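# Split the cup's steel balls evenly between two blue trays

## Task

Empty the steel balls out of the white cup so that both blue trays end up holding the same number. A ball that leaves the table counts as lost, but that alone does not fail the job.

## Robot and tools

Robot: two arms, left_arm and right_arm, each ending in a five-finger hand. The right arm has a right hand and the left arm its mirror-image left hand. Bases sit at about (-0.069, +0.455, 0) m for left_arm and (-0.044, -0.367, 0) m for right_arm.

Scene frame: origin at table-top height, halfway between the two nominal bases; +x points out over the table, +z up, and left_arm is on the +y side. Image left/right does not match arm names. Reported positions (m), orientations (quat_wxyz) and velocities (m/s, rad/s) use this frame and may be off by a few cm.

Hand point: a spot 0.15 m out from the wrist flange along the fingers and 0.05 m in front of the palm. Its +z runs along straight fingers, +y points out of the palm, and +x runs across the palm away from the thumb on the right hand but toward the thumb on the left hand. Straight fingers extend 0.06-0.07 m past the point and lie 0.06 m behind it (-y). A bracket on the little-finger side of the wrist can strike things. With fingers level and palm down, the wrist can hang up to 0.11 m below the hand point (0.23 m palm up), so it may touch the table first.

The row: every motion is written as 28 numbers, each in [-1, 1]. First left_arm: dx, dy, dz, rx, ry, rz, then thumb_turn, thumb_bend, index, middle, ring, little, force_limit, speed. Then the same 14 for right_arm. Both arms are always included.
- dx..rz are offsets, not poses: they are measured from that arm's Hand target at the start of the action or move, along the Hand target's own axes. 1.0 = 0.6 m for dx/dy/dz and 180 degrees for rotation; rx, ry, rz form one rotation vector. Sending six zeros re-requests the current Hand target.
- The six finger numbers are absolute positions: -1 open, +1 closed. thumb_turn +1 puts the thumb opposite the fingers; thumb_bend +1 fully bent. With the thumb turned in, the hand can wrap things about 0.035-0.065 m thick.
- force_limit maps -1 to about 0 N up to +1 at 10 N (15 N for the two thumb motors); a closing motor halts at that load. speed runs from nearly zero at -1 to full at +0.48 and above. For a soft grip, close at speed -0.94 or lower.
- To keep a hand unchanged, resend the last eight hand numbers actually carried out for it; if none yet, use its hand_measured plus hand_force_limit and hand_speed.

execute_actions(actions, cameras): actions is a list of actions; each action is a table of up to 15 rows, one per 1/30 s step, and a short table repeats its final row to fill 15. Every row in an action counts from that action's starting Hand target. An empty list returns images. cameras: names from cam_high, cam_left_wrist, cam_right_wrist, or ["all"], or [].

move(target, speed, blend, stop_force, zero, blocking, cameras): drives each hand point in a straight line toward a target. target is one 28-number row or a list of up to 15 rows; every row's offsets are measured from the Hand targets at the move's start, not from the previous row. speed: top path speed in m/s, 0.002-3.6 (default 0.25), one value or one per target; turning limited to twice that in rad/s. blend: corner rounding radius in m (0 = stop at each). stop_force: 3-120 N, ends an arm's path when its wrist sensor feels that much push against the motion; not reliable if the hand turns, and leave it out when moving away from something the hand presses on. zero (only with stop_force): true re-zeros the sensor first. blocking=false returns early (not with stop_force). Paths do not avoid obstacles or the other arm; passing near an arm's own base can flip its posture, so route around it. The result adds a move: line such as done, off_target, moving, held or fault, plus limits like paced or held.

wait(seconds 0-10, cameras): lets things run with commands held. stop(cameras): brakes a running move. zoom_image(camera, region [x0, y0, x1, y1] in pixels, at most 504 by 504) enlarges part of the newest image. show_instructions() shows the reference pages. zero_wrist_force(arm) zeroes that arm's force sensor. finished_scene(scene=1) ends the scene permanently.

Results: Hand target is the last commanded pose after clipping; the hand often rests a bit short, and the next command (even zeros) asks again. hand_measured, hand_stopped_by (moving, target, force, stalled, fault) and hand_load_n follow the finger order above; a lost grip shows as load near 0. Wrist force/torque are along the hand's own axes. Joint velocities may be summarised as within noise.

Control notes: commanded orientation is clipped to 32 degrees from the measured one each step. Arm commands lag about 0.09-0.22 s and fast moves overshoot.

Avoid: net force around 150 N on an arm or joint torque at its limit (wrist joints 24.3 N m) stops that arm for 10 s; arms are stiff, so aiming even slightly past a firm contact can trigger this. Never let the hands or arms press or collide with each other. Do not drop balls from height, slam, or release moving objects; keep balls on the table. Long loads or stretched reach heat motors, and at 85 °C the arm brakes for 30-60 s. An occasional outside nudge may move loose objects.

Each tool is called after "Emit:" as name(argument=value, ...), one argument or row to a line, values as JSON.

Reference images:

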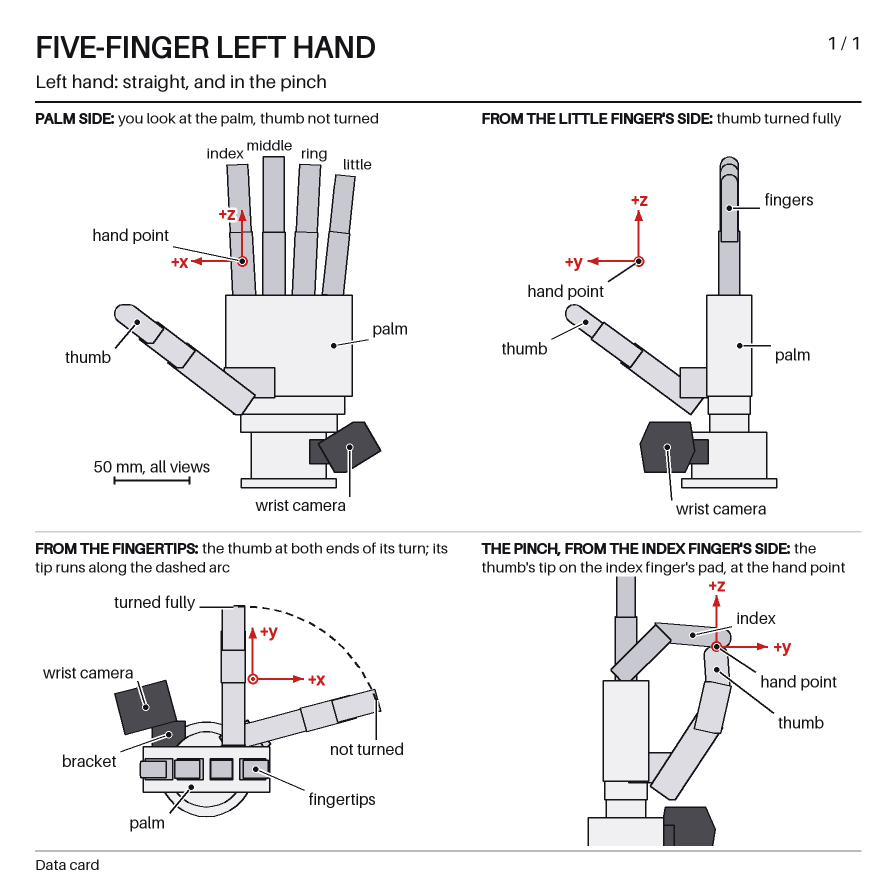

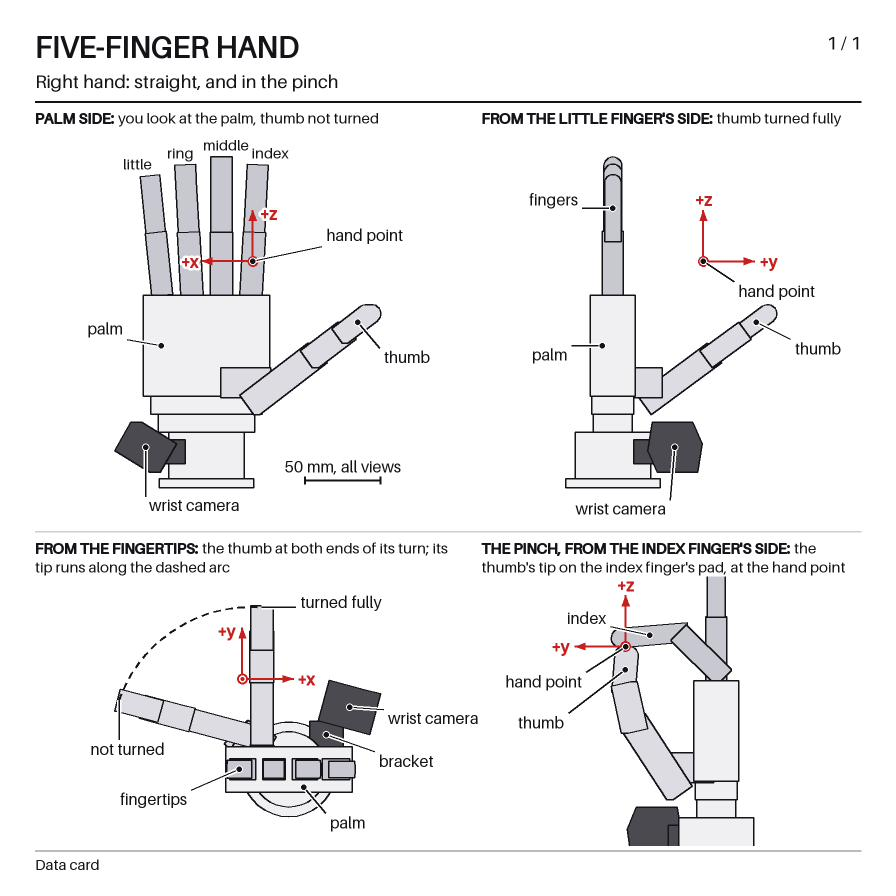

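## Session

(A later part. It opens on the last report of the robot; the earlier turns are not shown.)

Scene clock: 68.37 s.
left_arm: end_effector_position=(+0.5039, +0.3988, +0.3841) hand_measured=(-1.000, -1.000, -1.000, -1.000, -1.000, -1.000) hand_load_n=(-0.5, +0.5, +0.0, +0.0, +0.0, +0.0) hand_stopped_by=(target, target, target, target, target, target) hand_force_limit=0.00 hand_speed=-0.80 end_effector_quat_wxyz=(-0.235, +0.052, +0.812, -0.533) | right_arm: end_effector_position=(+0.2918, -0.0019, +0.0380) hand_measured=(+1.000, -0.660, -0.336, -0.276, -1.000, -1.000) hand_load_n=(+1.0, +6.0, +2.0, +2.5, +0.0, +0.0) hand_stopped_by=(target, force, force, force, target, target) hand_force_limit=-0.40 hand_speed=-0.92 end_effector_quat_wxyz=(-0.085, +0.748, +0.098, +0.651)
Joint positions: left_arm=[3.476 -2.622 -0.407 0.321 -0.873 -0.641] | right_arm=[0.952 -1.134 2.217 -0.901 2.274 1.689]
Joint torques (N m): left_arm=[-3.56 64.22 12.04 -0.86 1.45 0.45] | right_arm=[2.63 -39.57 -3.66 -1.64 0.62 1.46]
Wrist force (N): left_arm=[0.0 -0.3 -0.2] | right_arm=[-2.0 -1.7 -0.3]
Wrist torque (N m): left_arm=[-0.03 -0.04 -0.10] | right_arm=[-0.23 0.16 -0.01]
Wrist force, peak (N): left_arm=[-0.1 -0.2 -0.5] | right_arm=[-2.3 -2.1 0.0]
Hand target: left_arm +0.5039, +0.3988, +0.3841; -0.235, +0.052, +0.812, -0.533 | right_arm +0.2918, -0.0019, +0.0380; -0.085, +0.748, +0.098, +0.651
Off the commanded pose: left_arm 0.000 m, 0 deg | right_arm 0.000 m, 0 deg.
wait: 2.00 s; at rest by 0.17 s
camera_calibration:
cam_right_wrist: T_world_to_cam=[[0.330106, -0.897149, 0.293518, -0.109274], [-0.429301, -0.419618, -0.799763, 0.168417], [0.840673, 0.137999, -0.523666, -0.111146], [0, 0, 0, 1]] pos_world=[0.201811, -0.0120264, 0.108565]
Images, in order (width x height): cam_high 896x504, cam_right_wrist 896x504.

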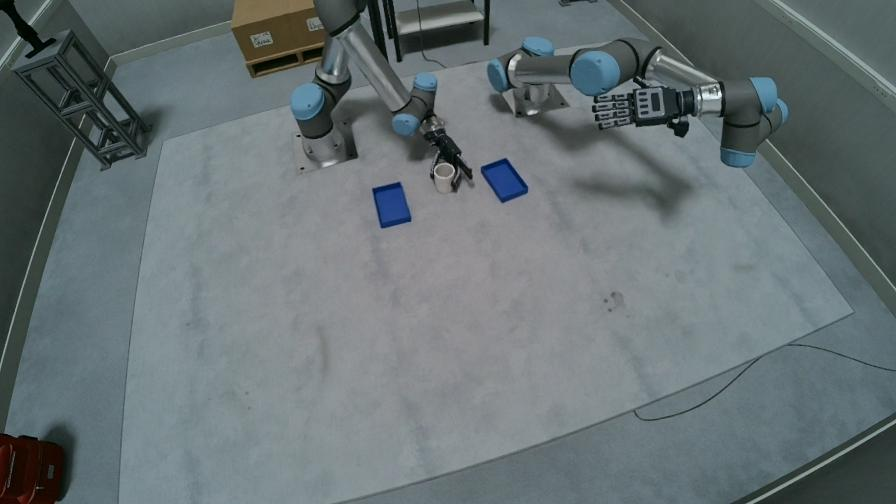

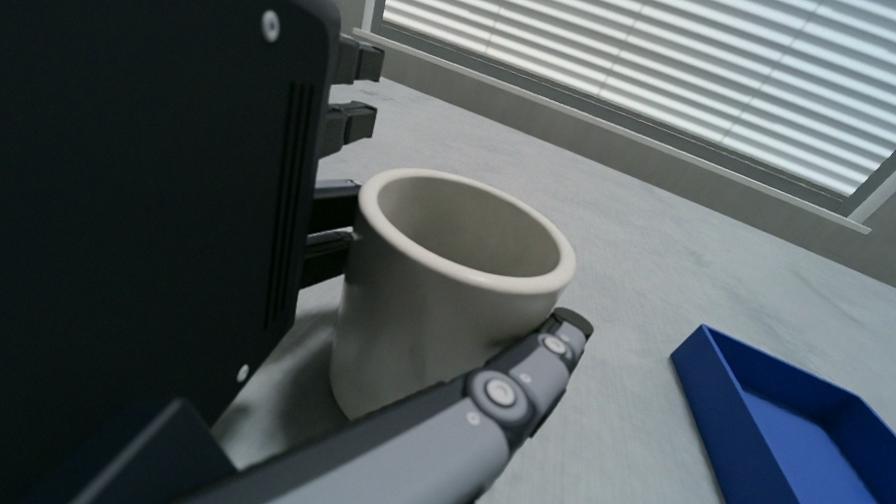

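Emit:
move(
  target=[0,0,0,0,0,0,-1,-1,-1,-1,-1,-1,0,-0.8,0,0,0,0,0,0,1,0.2,0.6,0.6,-1,-1,0.15,-0.92],
  cameras=["cam_right_wrist", "cam_high"],
)

Emit:
zoom_image(
  camera="cam_high",
  region=[390, 110, 510, 210],
)

Scene clock: 70.23 s.
left_arm: end_effector_position=(+0.5039, +0.3988, +0.3841) hand_measured=(-1.000, -1.000, -1.000, -1.000, -1.000, -1.000) hand_load_n=(+0.0, +0.0, +0.0, +0.0, +0.0, +0.0) hand_stopped_by=(target, target, target, target, target, target) hand_force_limit=0.00 hand_speed=-0.80 end_effector_quat_wxyz=(-0.235, +0.052, +0.812, -0.533) | right_arm: end_effector_position=(+0.2918, -0.0019, +0.0380) hand_measured=(+1.000, -0.662, -0.308, -0.254, -1.000, -1.000) hand_load_n=(+0.5, +15.5, +7.5, +4.5, +0.0, +0.0) hand_stopped_by=(target, force, force, force, target, target) hand_force_limit=0.15 hand_speed=-0.92 end_effector_quat_wxyz=(-0.085, +0.748, +0.098, +0.651)
Joint positions: left_arm=[3.476 -2.622 -0.407 0.321 -0.873 -0.641] | right_arm=[0.952 -1.134 2.217 -0.901 2.274 1.689]
Joint torques (N m): left_arm=[-2.58 65.29 12.68 -0.85 1.8 0.25] | right_arm=[-0.1 -37.89 -4.56 -1.15 0.97 1.43]
Wrist force (N): left_arm=[0.0 -0.1 -0.3] | right_arm=[-3.5 -1.3 -0.2]
Wrist torque (N m): left_arm=[0.00 -0.05 -0.10] | right_arm=[-0.22 0.18 -0.02]
Wrist force, peak (N): left_arm=[-0.2 -0.3 -0.5] | right_arm=[-3.6 -1.2 -0.3]
Hand target: left_arm +0.5039, +0.3988, +0.3841; -0.235, +0.052, +0.812, -0.533 | right_arm +0.2918, -0.0019, +0.0380; -0.085, +0.748, +0.098, +0.651
Off the commanded pose: left_arm 0.000 m, 0 deg | right_arm 0.000 m, 0 deg.
move: done
camera_calibration:
cam_right_wrist: T_world_to_cam=[[0.330106, -0.897149, 0.293518, -0.109274], [-0.429301, -0.419618, -0.799763, 0.168417], [0.840673, 0.137999, -0.523666, -0.111146], [0, 0, 0, 1]] pos_world=[0.201811, -0.0120264, 0.108565]
Images, in order (width x height): cam_high 896x504, cam_right_wrist 896x504.

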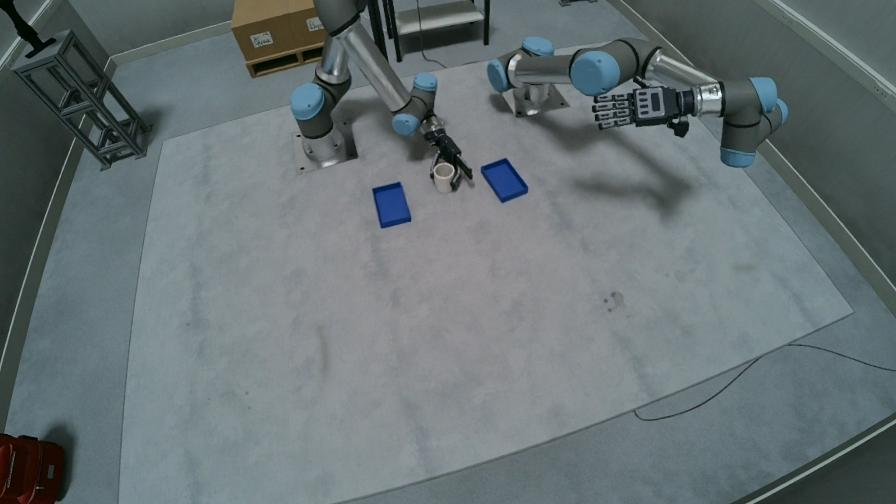

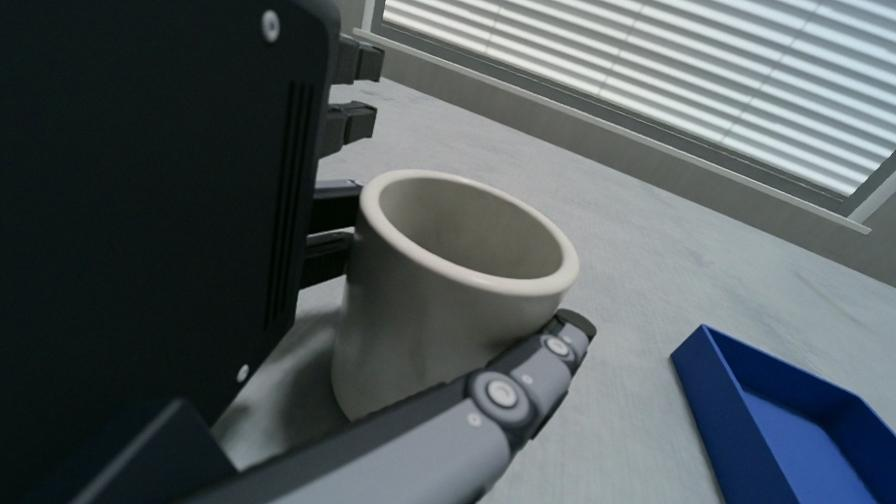

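Scaled by 4.200 from the camera's 896x504 image, which has a finer 1280x720 frame.

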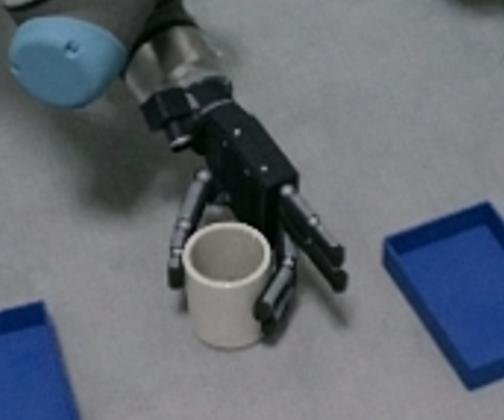

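Emit:
move(
  target=[0,0,0,0,0,0,-1,-1,-1,-1,-1,-1,0,-0.8,0.132,0,-0.0185,0,0,0,1,0.2,0.6,0.6,-1,-1,0.15,-0.92],
  speed=0.1,
  cameras=["cam_right_wrist", "cam_high"],
)

Emit:
zoom_image(
  camera="cam_high",
  region=[390, 110, 510, 210],
)

Scene clock: 77.73 s.
left_arm: end_effector_position=(+0.5039, +0.3988, +0.3841) hand_measured=(-1.000, -1.000, -1.000, -1.000, -1.000, -1.000) hand_load_n=(-0.5, +0.0, -0.5, +0.0, +0.0, +0.0) hand_stopped_by=(target, target, target, target, target, target) hand_force_limit=0.00 hand_speed=-0.80 end_effector_quat_wxyz=(-0.235, +0.052, +0.812, -0.533) | right_arm: end_effector_position=(+0.2918, -0.0018, +0.1180) hand_measured=(+1.000, -0.662, -0.308, -0.254, -1.000, -1.000) hand_load_n=(+0.5, +15.5, +7.5, +4.5, +0.0, +0.0) hand_stopped_by=(target, force, force, force, target, target) hand_force_limit=0.15 hand_speed=-0.92 end_effector_quat_wxyz=(-0.085, +0.748, +0.098, +0.651)
Joint positions: left_arm=[3.476 -2.622 -0.407 0.321 -0.873 -0.641] | right_arm=[0.952 -1.325 2.17 -0.664 2.274 1.689]
Joint torques (N m): left_arm=[-1.14 64.89 13.23 -0.83 1.75 0.57] | right_arm=[9.3 -21.91 -6.41 -1.33 1.63 1.49]
Wrist force (N): left_arm=[-0.1 0.0 -0.4] | right_arm=[-3.8 -1.3 -0.1]
Wrist torque (N m): left_arm=[0.02 -0.04 -0.12] | right_arm=[-0.20 0.16 -0.05]
Wrist force, peak (N): left_arm=[-0.1 -0.1 -0.6] | right_arm=[-5.1 -1.7 0.0]
Hand target: left_arm +0.5039, +0.3988, +0.3841; -0.235, +0.052, +0.812, -0.533 | right_arm +0.2917, -0.0018, +0.1179; -0.085, +0.748, +0.098, +0.651
Off the commanded pose: left_arm 0.000 m, 0 deg | right_arm 0.000 m, 0 deg.
move: done
camera_calibration:
cam_right_wrist: T_world_to_cam=[[0.330083, -0.897214, 0.293346, -0.132629], [-0.429255, -0.419444, -0.799879, 0.232455], [0.840705, 0.138107, -0.523585, -0.0692875], [0, 0, 0, 1]] pos_world=[0.201811, -0.0119259, 0.188564]
Images, in order (width x height): cam_high 896x504, cam_right_wrist 896x504.

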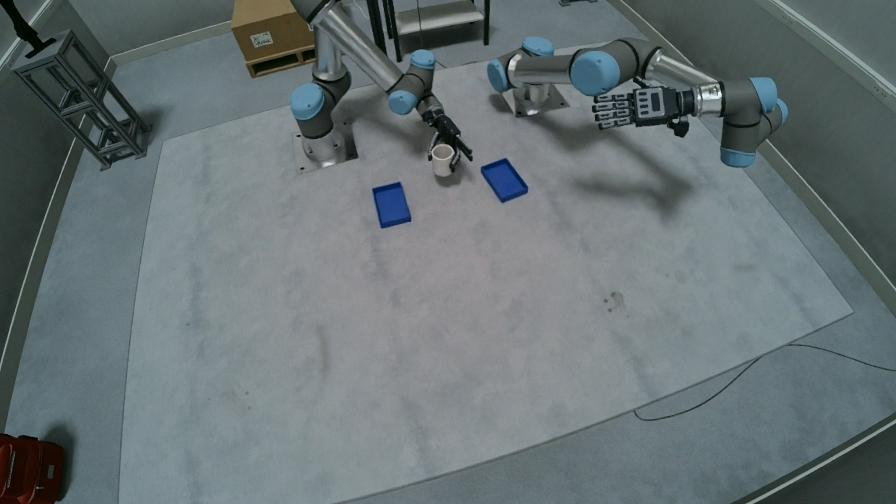

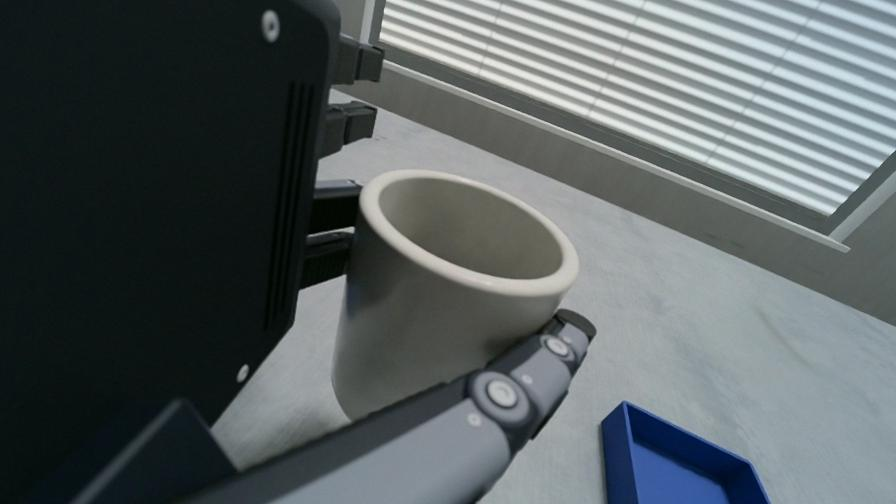

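Scaled by 4.200 from the camera's 896x504 image, which has a finer 1280x720 frame.

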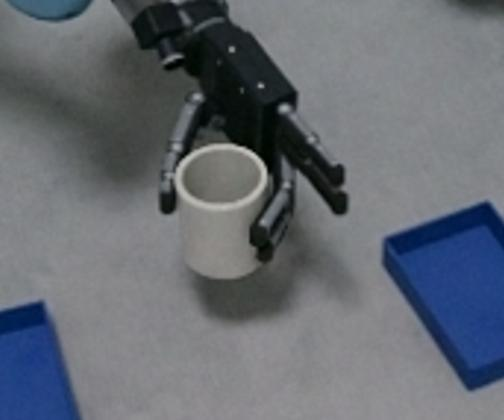

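Emit:
move(
  target=[0,0,0,0,0,0,-1,-1,-1,-1,-1,-1,0,-0.8,0.0017,0.2352,-0.0115,0.0463,0,0.33,1,0.2,0.6,0.6,-1,-1,0.15,-0.92],
  speed=0.2,
  cameras=["cam_right_wrist", "cam_high"],
)

Emit:
zoom_image(
  camera="cam_high",
  region=[330, 120, 480, 240],
)

Scene clock: 82.63 s.
left_arm: end_effector_position=(+0.5039, +0.3988, +0.3841) hand_measured=(-1.000, -1.000, -1.000, -1.000, -1.000, -1.000) hand_load_n=(+0.0, +0.0, +0.0, +0.0, -0.5, +0.0) hand_stopped_by=(target, target, target, target, target, target) hand_force_limit=0.00 hand_speed=-0.80 end_effector_quat_wxyz=(-0.235, +0.052, +0.812, -0.533) | right_arm: end_effector_position=(+0.3215, -0.1399, +0.1200) hand_measured=(+1.000, -0.658, -0.308, -0.254, -1.000, -1.000) hand_load_n=(+0.0, +0.0, +0.0, +0.0, +0.0, +0.0) hand_stopped_by=(target, force, force, force, target, target) hand_force_limit=0.15 hand_speed=-0.92 end_effector_quat_wxyz=(-0.447, +0.691, -0.240, +0.515)
Joint positions: left_arm=[3.476 -2.622 -0.407 0.321 -0.873 -0.641] | right_arm=[0.02 -1.923 2.639 -0.642 1.23 2.596]
Joint torques (N m): left_arm=[-0.38 64.71 14.89 -0.92 1.89 0.37] | right_arm=[-8.38 10.06 -23.62 -3.16 -0.52 1.25]
Wrist force (N): left_arm=[-0.1 -0.2 -0.3] | right_arm=[-0.5 -0.1 -0.9]
Wrist torque (N m): left_arm=[0.00 -0.03 -0.11] | right_arm=[0.06 0.12 0.12]
Wrist force, peak (N): left_arm=[-0.2 -0.2 -0.5] | right_arm=[-4.2 -2.1 0.1]
Hand target: left_arm +0.5039, +0.3988, +0.3841; -0.235, +0.052, +0.812, -0.533 | right_arm +0.3215, -0.1399, +0.1200; -0.448, +0.690, -0.240, +0.515
Off the commanded pose: left_arm 0.000 m, 0 deg | right_arm 0.000 m, 0 deg.
move: done
camera_calibration:
cam_right_wrist: T_world_to_cam=[[0.273699, -0.683021, -0.677178, -0.102411], [-0.644994, 0.391946, -0.656019, 0.354474], [0.713492, 0.616328, -0.33327, 0.0108592], [0, 0, 0, 1]] pos_world=[0.248916, -0.215577, 0.16681]
Images, in order (width x height): cam_high 896x504, cam_right_wrist 896x504.

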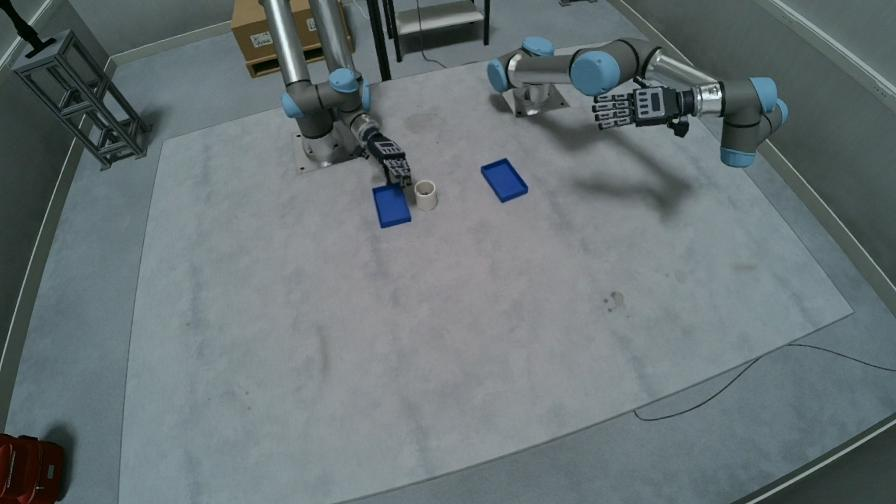

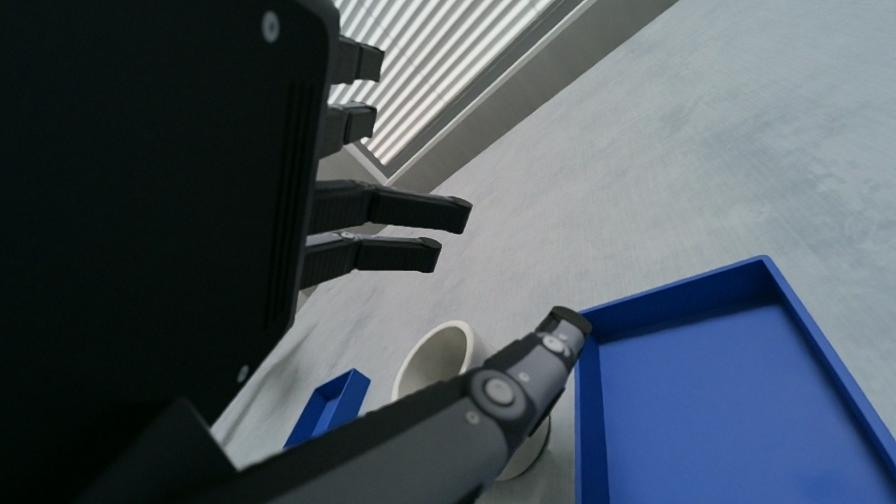

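Scaled by 3.360 from the camera's 896x504 image, which has a finer 1280x720 frame.

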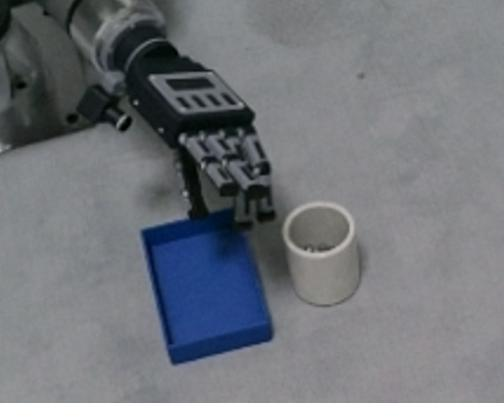

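Emit:
move(
  target=[
    [0,0,0,0,0,0,-1,-1,-1,-1,-1,-1,0,-0.8,0.0578,-0.101,-0.0081,0,0,0,1,-1,-1,-1,-1,-1,0,0],
    [0,0,0,0,0,0,-1,-1,-1,-1,-1,-1,0,-0.8,-0.057,-0.0788,-0.1442,-0.0463,0,-0.33,1,-1,-1,-1,-1,-1,0,0],
  ],
  speed=0.25,
  blend=[0.03,0],
  cameras=["cam_right_wrist", "cam_high"],
)

Emit:
zoom_image(
  camera="cam_high",
  region=[370, 120, 490, 230],
)

Emit:
zoom_image(
  camera="cam_right_wrist",
  region=[350, 180, 550, 360],
)

Scene clock: 95.03 s.
left_arm: end_effector_position=(+0.5039, +0.3988, +0.3841) hand_measured=(-1.000, -1.000, -1.000, -1.000, -1.000, -1.000) hand_load_n=(-0.5, +0.0, +0.0, -0.5, +0.0, +0.0) hand_stopped_by=(target, target, target, target, target, target) hand_force_limit=0.00 hand_speed=-0.80 end_effector_quat_wxyz=(-0.235, +0.052, +0.812, -0.533) | right_arm: end_effector_position=(+0.2232, -0.1219, +0.1500) hand_measured=(+1.000, -1.000, -1.000, -1.000, -1.000, -1.000) hand_load_n=(+0.0, +0.0, +0.0, +0.0, +0.0, +0.0) hand_stopped_by=(target, target, target, target, target, target) hand_force_limit=0.00 hand_speed=0.00 end_effector_quat_wxyz=(-0.085, +0.748, +0.098, +0.651)
Joint positions: left_arm=[3.476 -2.622 -0.407 0.321 -0.873 -0.641] | right_arm=[0.898 -1.73 2.486 -0.581 2.22 1.677]
Joint torques (N m): left_arm=[0.97 65.09 16.2 -0.73 1.74 0.32] | right_arm=[-1.15 -13.63 -7.53 1.25 1.17 -0.54]
Wrist force (N): left_arm=[-0.2 0.0 -0.3] | right_arm=[-0.5 -1.5 -0.1]
Wrist torque (N m): left_arm=[0.01 -0.02 -0.12] | right_arm=[-0.23 0.13 -0.08]
Wrist force, peak (N): left_arm=[-0.2 -0.2 -0.6] | right_arm=[-1.5 2.1 -0.6]
Hand target: left_arm +0.5039, +0.3988, +0.3841; -0.235, +0.052, +0.812, -0.533 | right_arm +0.2232, -0.1220, +0.1499; -0.085, +0.748, +0.098, +0.651
Off the commanded pose: left_arm 0.000 m, 0 deg | right_arm 0.000 m, 0 deg.
move: done
camera_calibration:
cam_right_wrist: T_world_to_cam=[[0.330146, -0.897215, 0.293274, -0.227091], [-0.42923, -0.41941, -0.79991, 0.178157], [0.840693, 0.138205, -0.523578, 0.0216865], [0, 0, 0, 1]] pos_world=[0.133212, -0.132026, 0.220464]
Images, in order (width x height): cam_high 896x504, cam_right_wrist 896x504.

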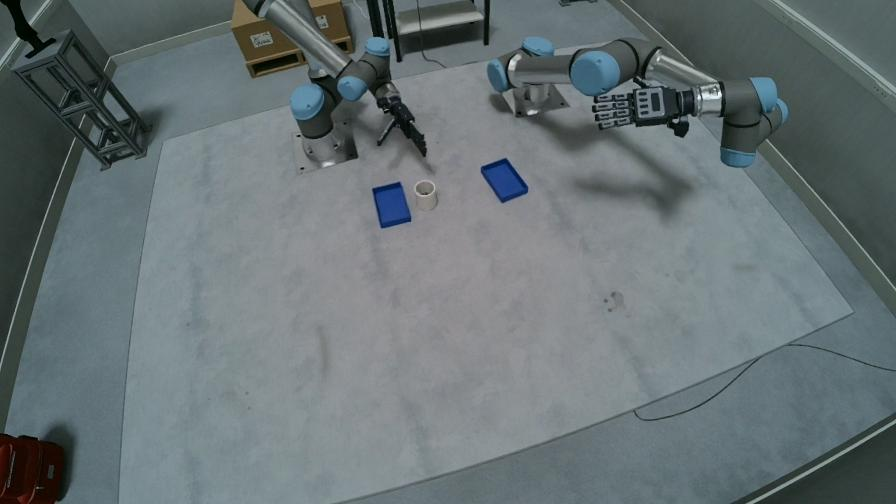

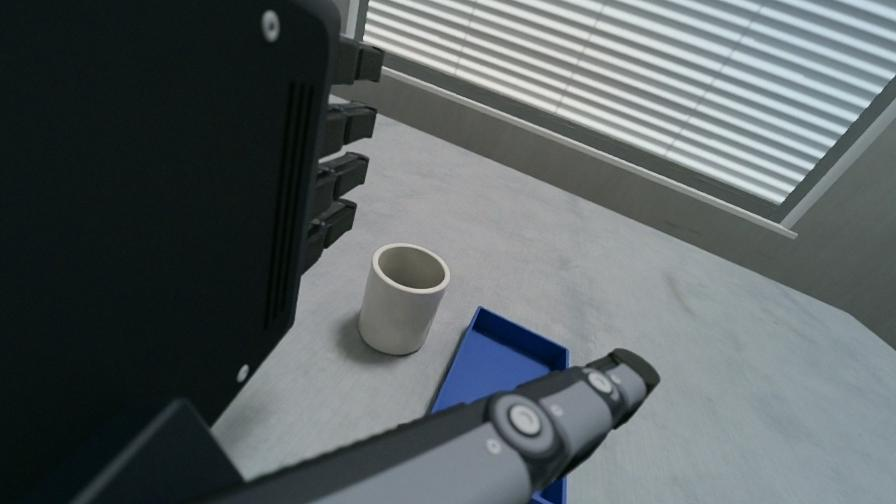

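Scaled by 4.200 from the camera's 896x504 image, which has a finer 1280x720 frame.

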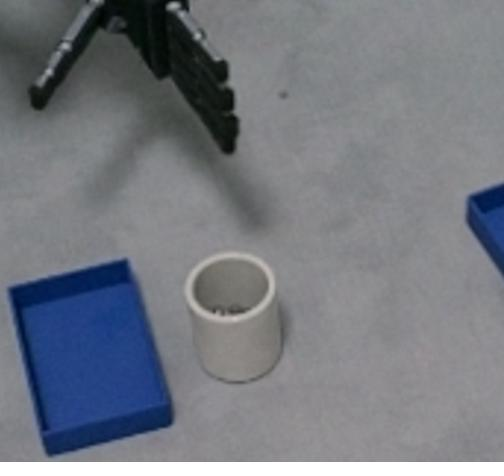

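Scaled by 2.520 from the camera's 896x504 image, which has a finer 1280x720 frame.

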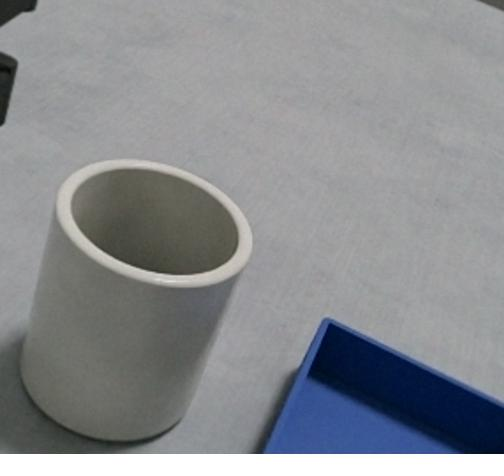

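Emit:
move(
  target=[
    [0,0,0,0,0,0,-1,-1,-1,-1,-1,-1,0,-0.8,-0.1853,-0.0105,0.022,0,0,0,1,-1,-1,-1,-1,-1,0,0],
    [0,0,0,0,0,0,-1,-1,-1,-1,-1,-1,0,-0.8,-0.1553,-0.0107,0.2363,0,0,0,1,-1,-1,-1,-1,-1,0,0],
    [0,0,0,0,0,0,-1,-1,-1,-1,-1,-1,0,-0.8,-0.1553,0.0012,0.2365,0,0,0,1,-1,-1,-1,-1,-1,0,0],
  ],
  speed=[0.15,0.1,0.03],
  cameras=["cam_right_wrist", "cam_high"],
)

Emit:
zoom_image(
  camera="cam_high",
  region=[370, 120, 490, 230],
)

Scene clock: 106.73 s.
left_arm: end_effector_position=(+0.5039, +0.3988, +0.3841) hand_measured=(-1.000, -1.000, -1.000, -1.000, -1.000, -1.000) hand_load_n=(+0.0, +0.0, +0.0, +0.0, +0.0, +0.0) hand_stopped_by=(target, target, target, target, target, target) hand_force_limit=0.00 hand_speed=-0.80 end_effector_quat_wxyz=(-0.235, +0.052, +0.812, -0.533) | right_arm: end_effector_position=(+0.3468, -0.0900, +0.0381) hand_measured=(+1.000, -1.000, -1.000, -1.000, -1.000, -1.000) hand_load_n=(+0.5, +0.0, +0.0, +0.0, +0.0, +0.0) hand_stopped_by=(target, target, target, target, target, target) hand_force_limit=0.00 hand_speed=0.00 end_effector_quat_wxyz=(-0.085, +0.748, +0.098, +0.651)
Joint positions: left_arm=[3.476 -2.622 -0.407 0.321 -0.873 -0.641] | right_arm=[0.627 -1.236 2.412 -1.027 1.953 1.626]
Joint torques (N m): left_arm=[2.6 64.16 17.26 -0.95 1.79 0.36] | right_arm=[8.43 -11.38 -17.43 1.21 1.71 0.29]
Wrist force (N): left_arm=[-0.4 0.0 -0.4] | right_arm=[-0.7 -2.3 -0.6]
Wrist torque (N m): left_arm=[0.03 0.00 -0.13] | right_arm=[-0.23 0.14 -0.04]
Wrist force, peak (N): left_arm=[-0.3 -0.2 -0.5] | right_arm=[-0.1 -3.0 -1.3]
Hand target: left_arm +0.5039, +0.3988, +0.3841; -0.235, +0.052, +0.812, -0.533 | right_arm +0.3467, -0.0900, +0.0380; -0.085, +0.748, +0.098, +0.651
Off the commanded pose: left_arm 0.000 m, 0 deg | right_arm 0.000 m, 0 deg.
move: done
camera_calibration:
cam_right_wrist: T_world_to_cam=[[0.329905, -0.897202, 0.293584, -0.206426], [-0.429116, -0.419535, -0.799906, 0.155074], [0.840846, 0.137912, -0.52341, -0.14517], [0, 0, 0, 1]] pos_world=[0.256711, -0.100126, 0.108664]
Images, in order (width x height): cam_high 896x504, cam_right_wrist 896x504.

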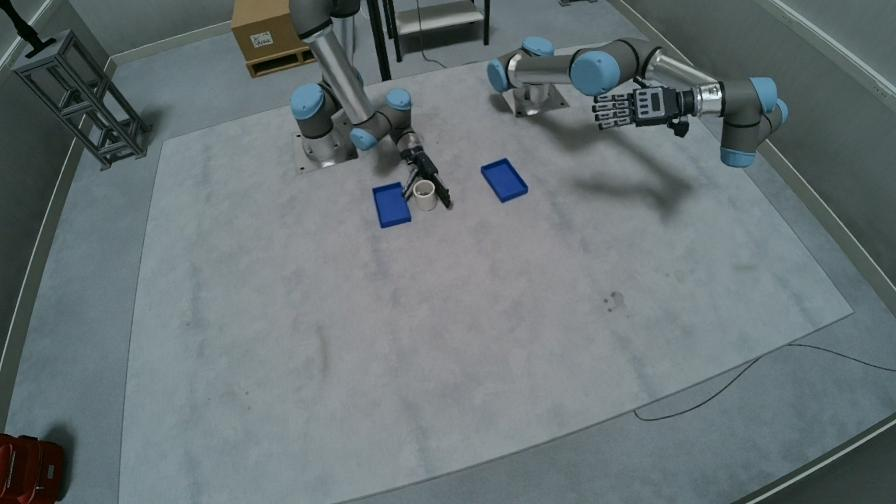

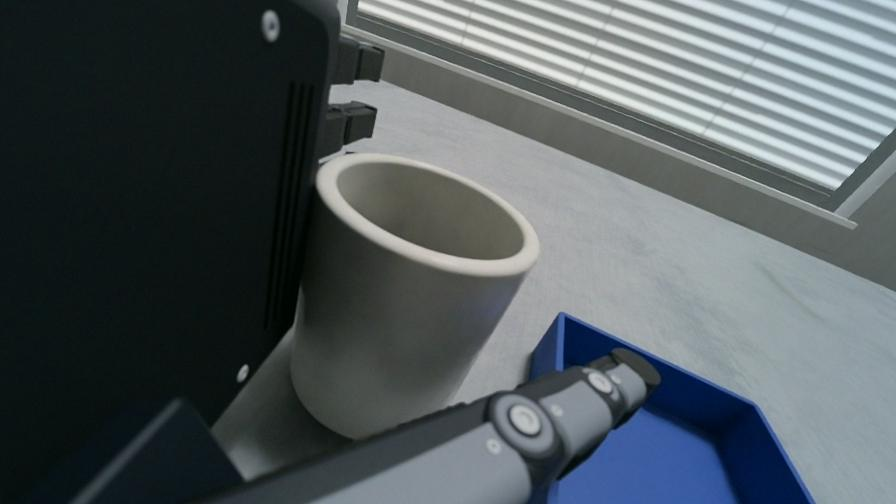

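Scaled by 4.200 from the camera's 896x504 image, which has a finer 1280x720 frame.

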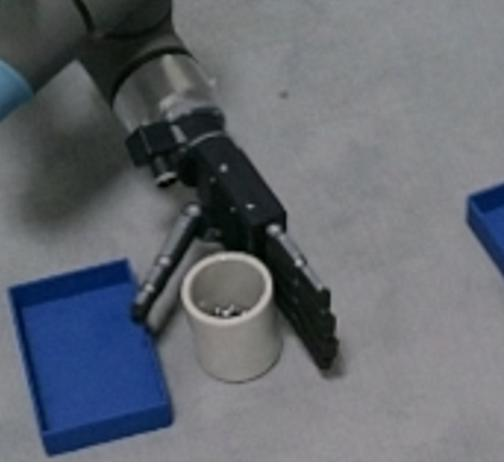

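Emit:
move(
  target=[0,0,0,0,0,0,-1,-1,-1,-1,-1,-1,0,-0.8,0,0,0,0,0,0,1,0.3,-1,-1,-1,-1,-0.7,-0.92],
  cameras=["cam_right_wrist", "cam_high"],
)

Emit:
zoom_image(
  camera="cam_high",
  region=[370, 120, 490, 230],
)

Scene clock: 112.47 s.
left_arm: end_effector_position=(+0.5039, +0.3988, +0.3841) hand_measured=(-1.000, -1.000, -1.000, -1.000, -1.000, -1.000) hand_load_n=(+0.0, +0.0, +0.0, +0.0, +0.0, -0.5) hand_stopped_by=(target, target, target, target, target, target) hand_force_limit=0.00 hand_speed=-0.80 end_effector_quat_wxyz=(-0.235, +0.052, +0.812, -0.533) | right_arm: end_effector_position=(+0.3467, -0.0900, +0.0380) hand_measured=(+1.000, -0.454, -1.000, -1.000, -1.000, -1.000) hand_load_n=(+0.0, +2.0, +0.0, +0.0, +0.5, +0.0) hand_stopped_by=(target, force, target, target, target, target) hand_force_limit=-0.70 hand_speed=-0.92 end_effector_quat_wxyz=(-0.085, +0.748, +0.098, +0.651)
Joint positions: left_arm=[3.476 -2.622 -0.407 0.321 -0.873 -0.641] | right_arm=[0.627 -1.235 2.412 -1.027 1.953 1.626]
Joint torques (N m): left_arm=[3.17 64.29 19.78 -0.84 1.85 0.34] | right_arm=[7.53 -12.53 -15.61 1.01 1.23 1.99]
Wrist force (N): left_arm=[-0.2 -0.1 -0.4] | right_arm=[-0.3 -2.3 -1.4]
Wrist torque (N m): left_arm=[0.01 -0.03 -0.12] | right_arm=[-0.21 0.19 -0.06]
Wrist force, peak (N): left_arm=[0.0 -0.4 -0.5] | right_arm=[-0.5 -3.0 -0.8]
Hand target: left_arm +0.5039, +0.3988, +0.3841; -0.235, +0.052, +0.812, -0.533 | right_arm +0.3467, -0.0900, +0.0380; -0.085, +0.748, +0.098, +0.651
Off the commanded pose: left_arm 0.000 m, 0 deg | right_arm 0.000 m, 0 deg.
move: done
camera_calibration:
cam_right_wrist: T_world_to_cam=[[0.330106, -0.897149, 0.293518, -0.206436], [-0.429301, -0.419618, -0.799763, 0.155018], [0.840673, 0.137999, -0.523666, -0.145141], [0, 0, 0, 1]] pos_world=[0.256711, -0.100126, 0.108565]
Images, in order (width x height): cam_high 896x504, cam_right_wrist 896x504.

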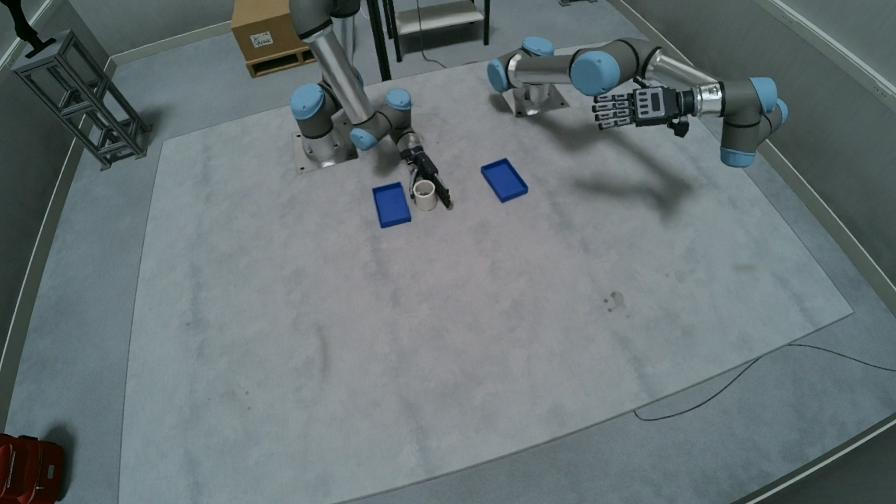

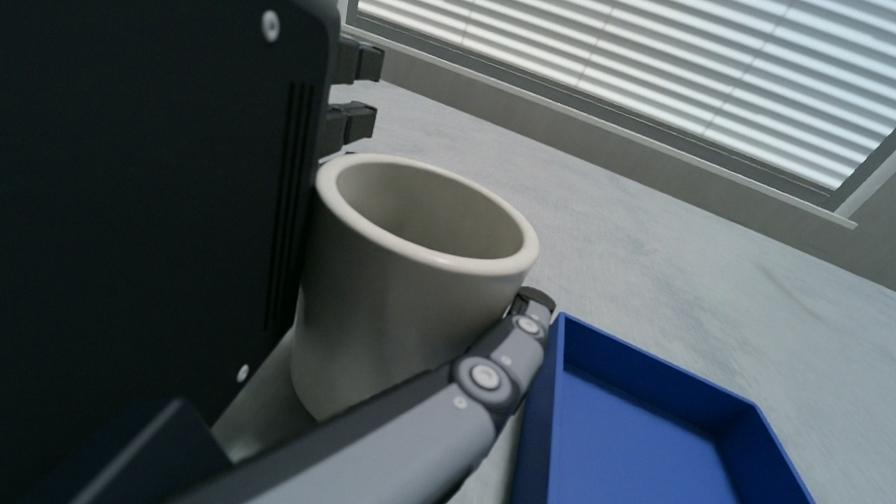

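Scaled by 4.200 from the camera's 896x504 image, which has a finer 1280x720 frame.

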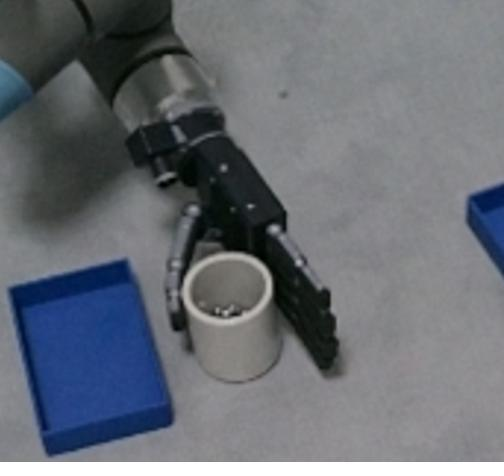

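Emit:
move(
  target=[0,0,0,0,0,0,-1,-1,-1,-1,-1,-1,0,-0.8,0,0,0,0,0,0,1,0.3,0.6,0.6,-1,-1,-0.1,-0.9],
  cameras=["cam_right_wrist", "cam_high"],
)

Emit:
zoom_image(
  camera="cam_high",
  region=[370, 120, 490, 230],
)

Scene clock: 115.47 s.
left_arm: end_effector_position=(+0.5039, +0.3988, +0.3841) hand_measured=(-1.000, -1.000, -1.000, -1.000, -1.000, -1.000) hand_load_n=(+0.0, +0.0, +0.0, -0.5, +0.0, +0.0) hand_stopped_by=(target, target, target, target, target, target) hand_force_limit=0.00 hand_speed=-0.80 end_effector_quat_wxyz=(-0.235, +0.052, +0.812, -0.533) | right_arm: end_effector_position=(+0.3467, -0.0900, +0.0380) hand_measured=(+1.000, -0.458, -0.610, -0.480, -1.000, -1.000) hand_load_n=(+5.0, +24.5, +0.5, +5.0, +0.0, +0.0) hand_stopped_by=(target, force, force, force, target, target) hand_force_limit=-0.10 hand_speed=-0.90 end_effector_quat_wxyz=(-0.085, +0.748, +0.098, +0.651)
Joint positions: left_arm=[3.476 -2.622 -0.407 0.321 -0.873 -0.641] | right_arm=[0.627 -1.235 2.412 -1.027 1.953 1.626]
Joint torques (N m): left_arm=[3.26 64.5 20.18 -0.92 1.89 0.33] | right_arm=[7.16 -17 -15.16 0.23 1.52 1.93]
Wrist force (N): left_arm=[-0.2 -0.2 -0.5] | right_arm=[-3.7 -1.3 0.0]
Wrist torque (N m): left_arm=[0.00 -0.03 -0.11] | right_arm=[-0.22 0.16 -0.05]
Wrist force, peak (N): left_arm=[-0.2 0.0 -0.6] | right_arm=[-4.0 -1.2 0.1]
Hand target: left_arm +0.5039, +0.3988, +0.3841; -0.235, +0.052, +0.812, -0.533 | right_arm +0.3467, -0.0900, +0.0380; -0.085, +0.748, +0.098, +0.651
Off the commanded pose: left_arm 0.000 m, 0 deg | right_arm 0.000 m, 0 deg.
move: done
camera_calibration:
cam_right_wrist: T_world_to_cam=[[0.330106, -0.897149, 0.293518, -0.206436], [-0.429301, -0.419618, -0.799763, 0.155018], [0.840673, 0.137999, -0.523666, -0.145141], [0, 0, 0, 1]] pos_world=[0.256711, -0.100126, 0.108565]
Images, in order (width x height): cam_high 896x504, cam_right_wrist 896x504.

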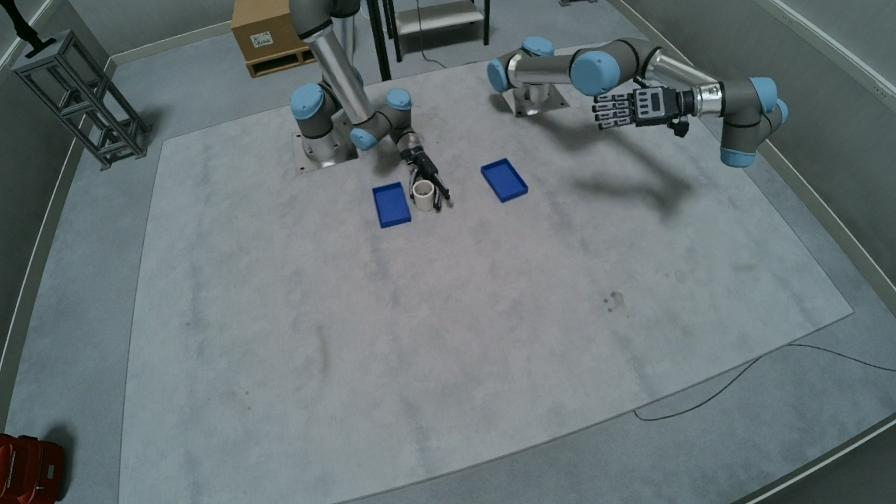

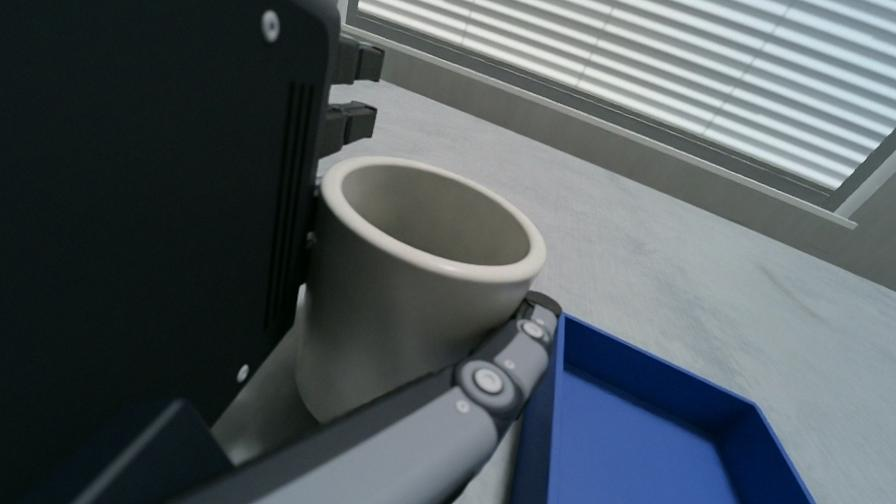

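Scaled by 4.200 from the camera's 896x504 image, which has a finer 1280x720 frame.

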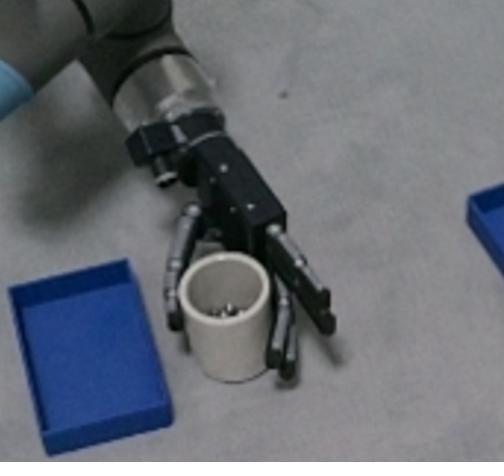

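Emit:
move(
  target=[0,0,0,0,0,0,-1,-1,-1,-1,-1,-1,0,-0.8,0,0,0,0,0,0,1,-0.464,0.6,0.6,-1,-1,-0.1,-0.95],
)

Scene clock: 121.23 s.
left_arm: end_effector_position=(+0.5039, +0.3988, +0.3841) hand_measured=(-1.000, -1.000, -1.000, -1.000, -1.000, -1.000) hand_load_n=(+0.0, +0.0, +0.0, +0.0, +0.0, +0.0) hand_stopped_by=(target, target, target, target, target, target) hand_force_limit=0.00 hand_speed=-0.80 end_effector_quat_wxyz=(-0.235, +0.052, +0.812, -0.533) | right_arm: end_effector_position=(+0.3467, -0.0900, +0.0380) hand_measured=(+1.000, -0.468, -0.610, -0.480, -1.000, -1.000) hand_load_n=(+4.5, +19.5, +0.0, +4.0, +0.0, +0.0) hand_stopped_by=(target, force, force, force, target, target) hand_force_limit=-0.10 hand_speed=-0.95 end_effector_quat_wxyz=(-0.085, +0.748, +0.098, +0.651)
Joint positions: left_arm=[3.476 -2.622 -0.407 0.321 -0.873 -0.641] | right_arm=[0.627 -1.235 2.412 -1.027 1.953 1.626]
Joint torques (N m): left_arm=[3.26 64.16 21.61 -0.86 1.72 0.07] | right_arm=[6.01 -34.93 -12.85 -2.66 1.77 2]
Wrist force (N): left_arm=[-0.3 -0.2 -0.4] | right_arm=[-3.3 -1.3 0.1]
Wrist torque (N m): left_arm=[-0.01 -0.01 -0.12] | right_arm=[-0.21 0.12 -0.03]
Wrist force, peak (N): left_arm=[-0.1 -0.3 -0.5] | right_arm=[-4.0 -1.4 0.2]
Hand target: left_arm +0.5039, +0.3988, +0.3841; -0.235, +0.052, +0.812, -0.533 | right_arm +0.3467, -0.0900, +0.0380; -0.085, +0.748, +0.098, +0.651
Off the commanded pose: left_arm 0.000 m, 0 deg | right_arm 0.000 m, 0 deg.
move: done

Emit:
move(
  target=[0,0,0,0,0,0,-1,-1,-1,-1,-1,-1,0,-0.8,0,0,0,0,0,0,1,-0.482,0.6,0.6,-1,-1,-0.1,-0.95],
)

Scene clock: 126.43 s.
left_arm: end_effector_position=(+0.5039, +0.3988, +0.3841) hand_measured=(-1.000, -1.000, -1.000, -1.000, -1.000, -1.000) hand_load_n=(-0.5, +0.0, +0.0, +0.0, +0.0, -0.5) hand_stopped_by=(target, target, target, target, target, target) hand_force_limit=0.00 hand_speed=-0.80 end_effector_quat_wxyz=(-0.235, +0.052, +0.812, -0.533) | right_arm: end_effector_position=(+0.3467, -0.0900, +0.0380) hand_measured=(+1.000, -0.486, -0.610, -0.480, -1.000, -1.000) hand_load_n=(+4.0, +11.0, +0.0, +2.5, +0.0, +0.0) hand_stopped_by=(target, force, force, force, target, target) hand_force_limit=-0.10 hand_speed=-0.95 end_effector_quat_wxyz=(-0.085, +0.748, +0.098, +0.651)
Joint positions: left_arm=[3.476 -2.622 -0.407 0.321 -0.873 -0.641] | right_arm=[0.627 -1.235 2.412 -1.027 1.953 1.626]
Joint torques (N m): left_arm=[3.77 63.71 22.07 -0.76 2.12 0.28] | right_arm=[3.98 -34.9 -13.08 -3.36 1.65 1.77]
Wrist force (N): left_arm=[-0.1 -0.1 -0.3] | right_arm=[-3.7 -1.5 0.1]
Wrist torque (N m): left_arm=[0.01 -0.03 -0.11] | right_arm=[-0.24 0.17 -0.06]
Wrist force, peak (N): left_arm=[-0.1 -0.3 -0.5] | right_arm=[-3.9 -1.1 0.3]
Hand target: left_arm +0.5039, +0.3988, +0.3841; -0.235, +0.052, +0.812, -0.533 | right_arm +0.3467, -0.0900, +0.0380; -0.085, +0.748, +0.098, +0.651
Off the commanded pose: left_arm 0.000 m, 0 deg | right_arm 0.000 m, 0 deg.
move: done


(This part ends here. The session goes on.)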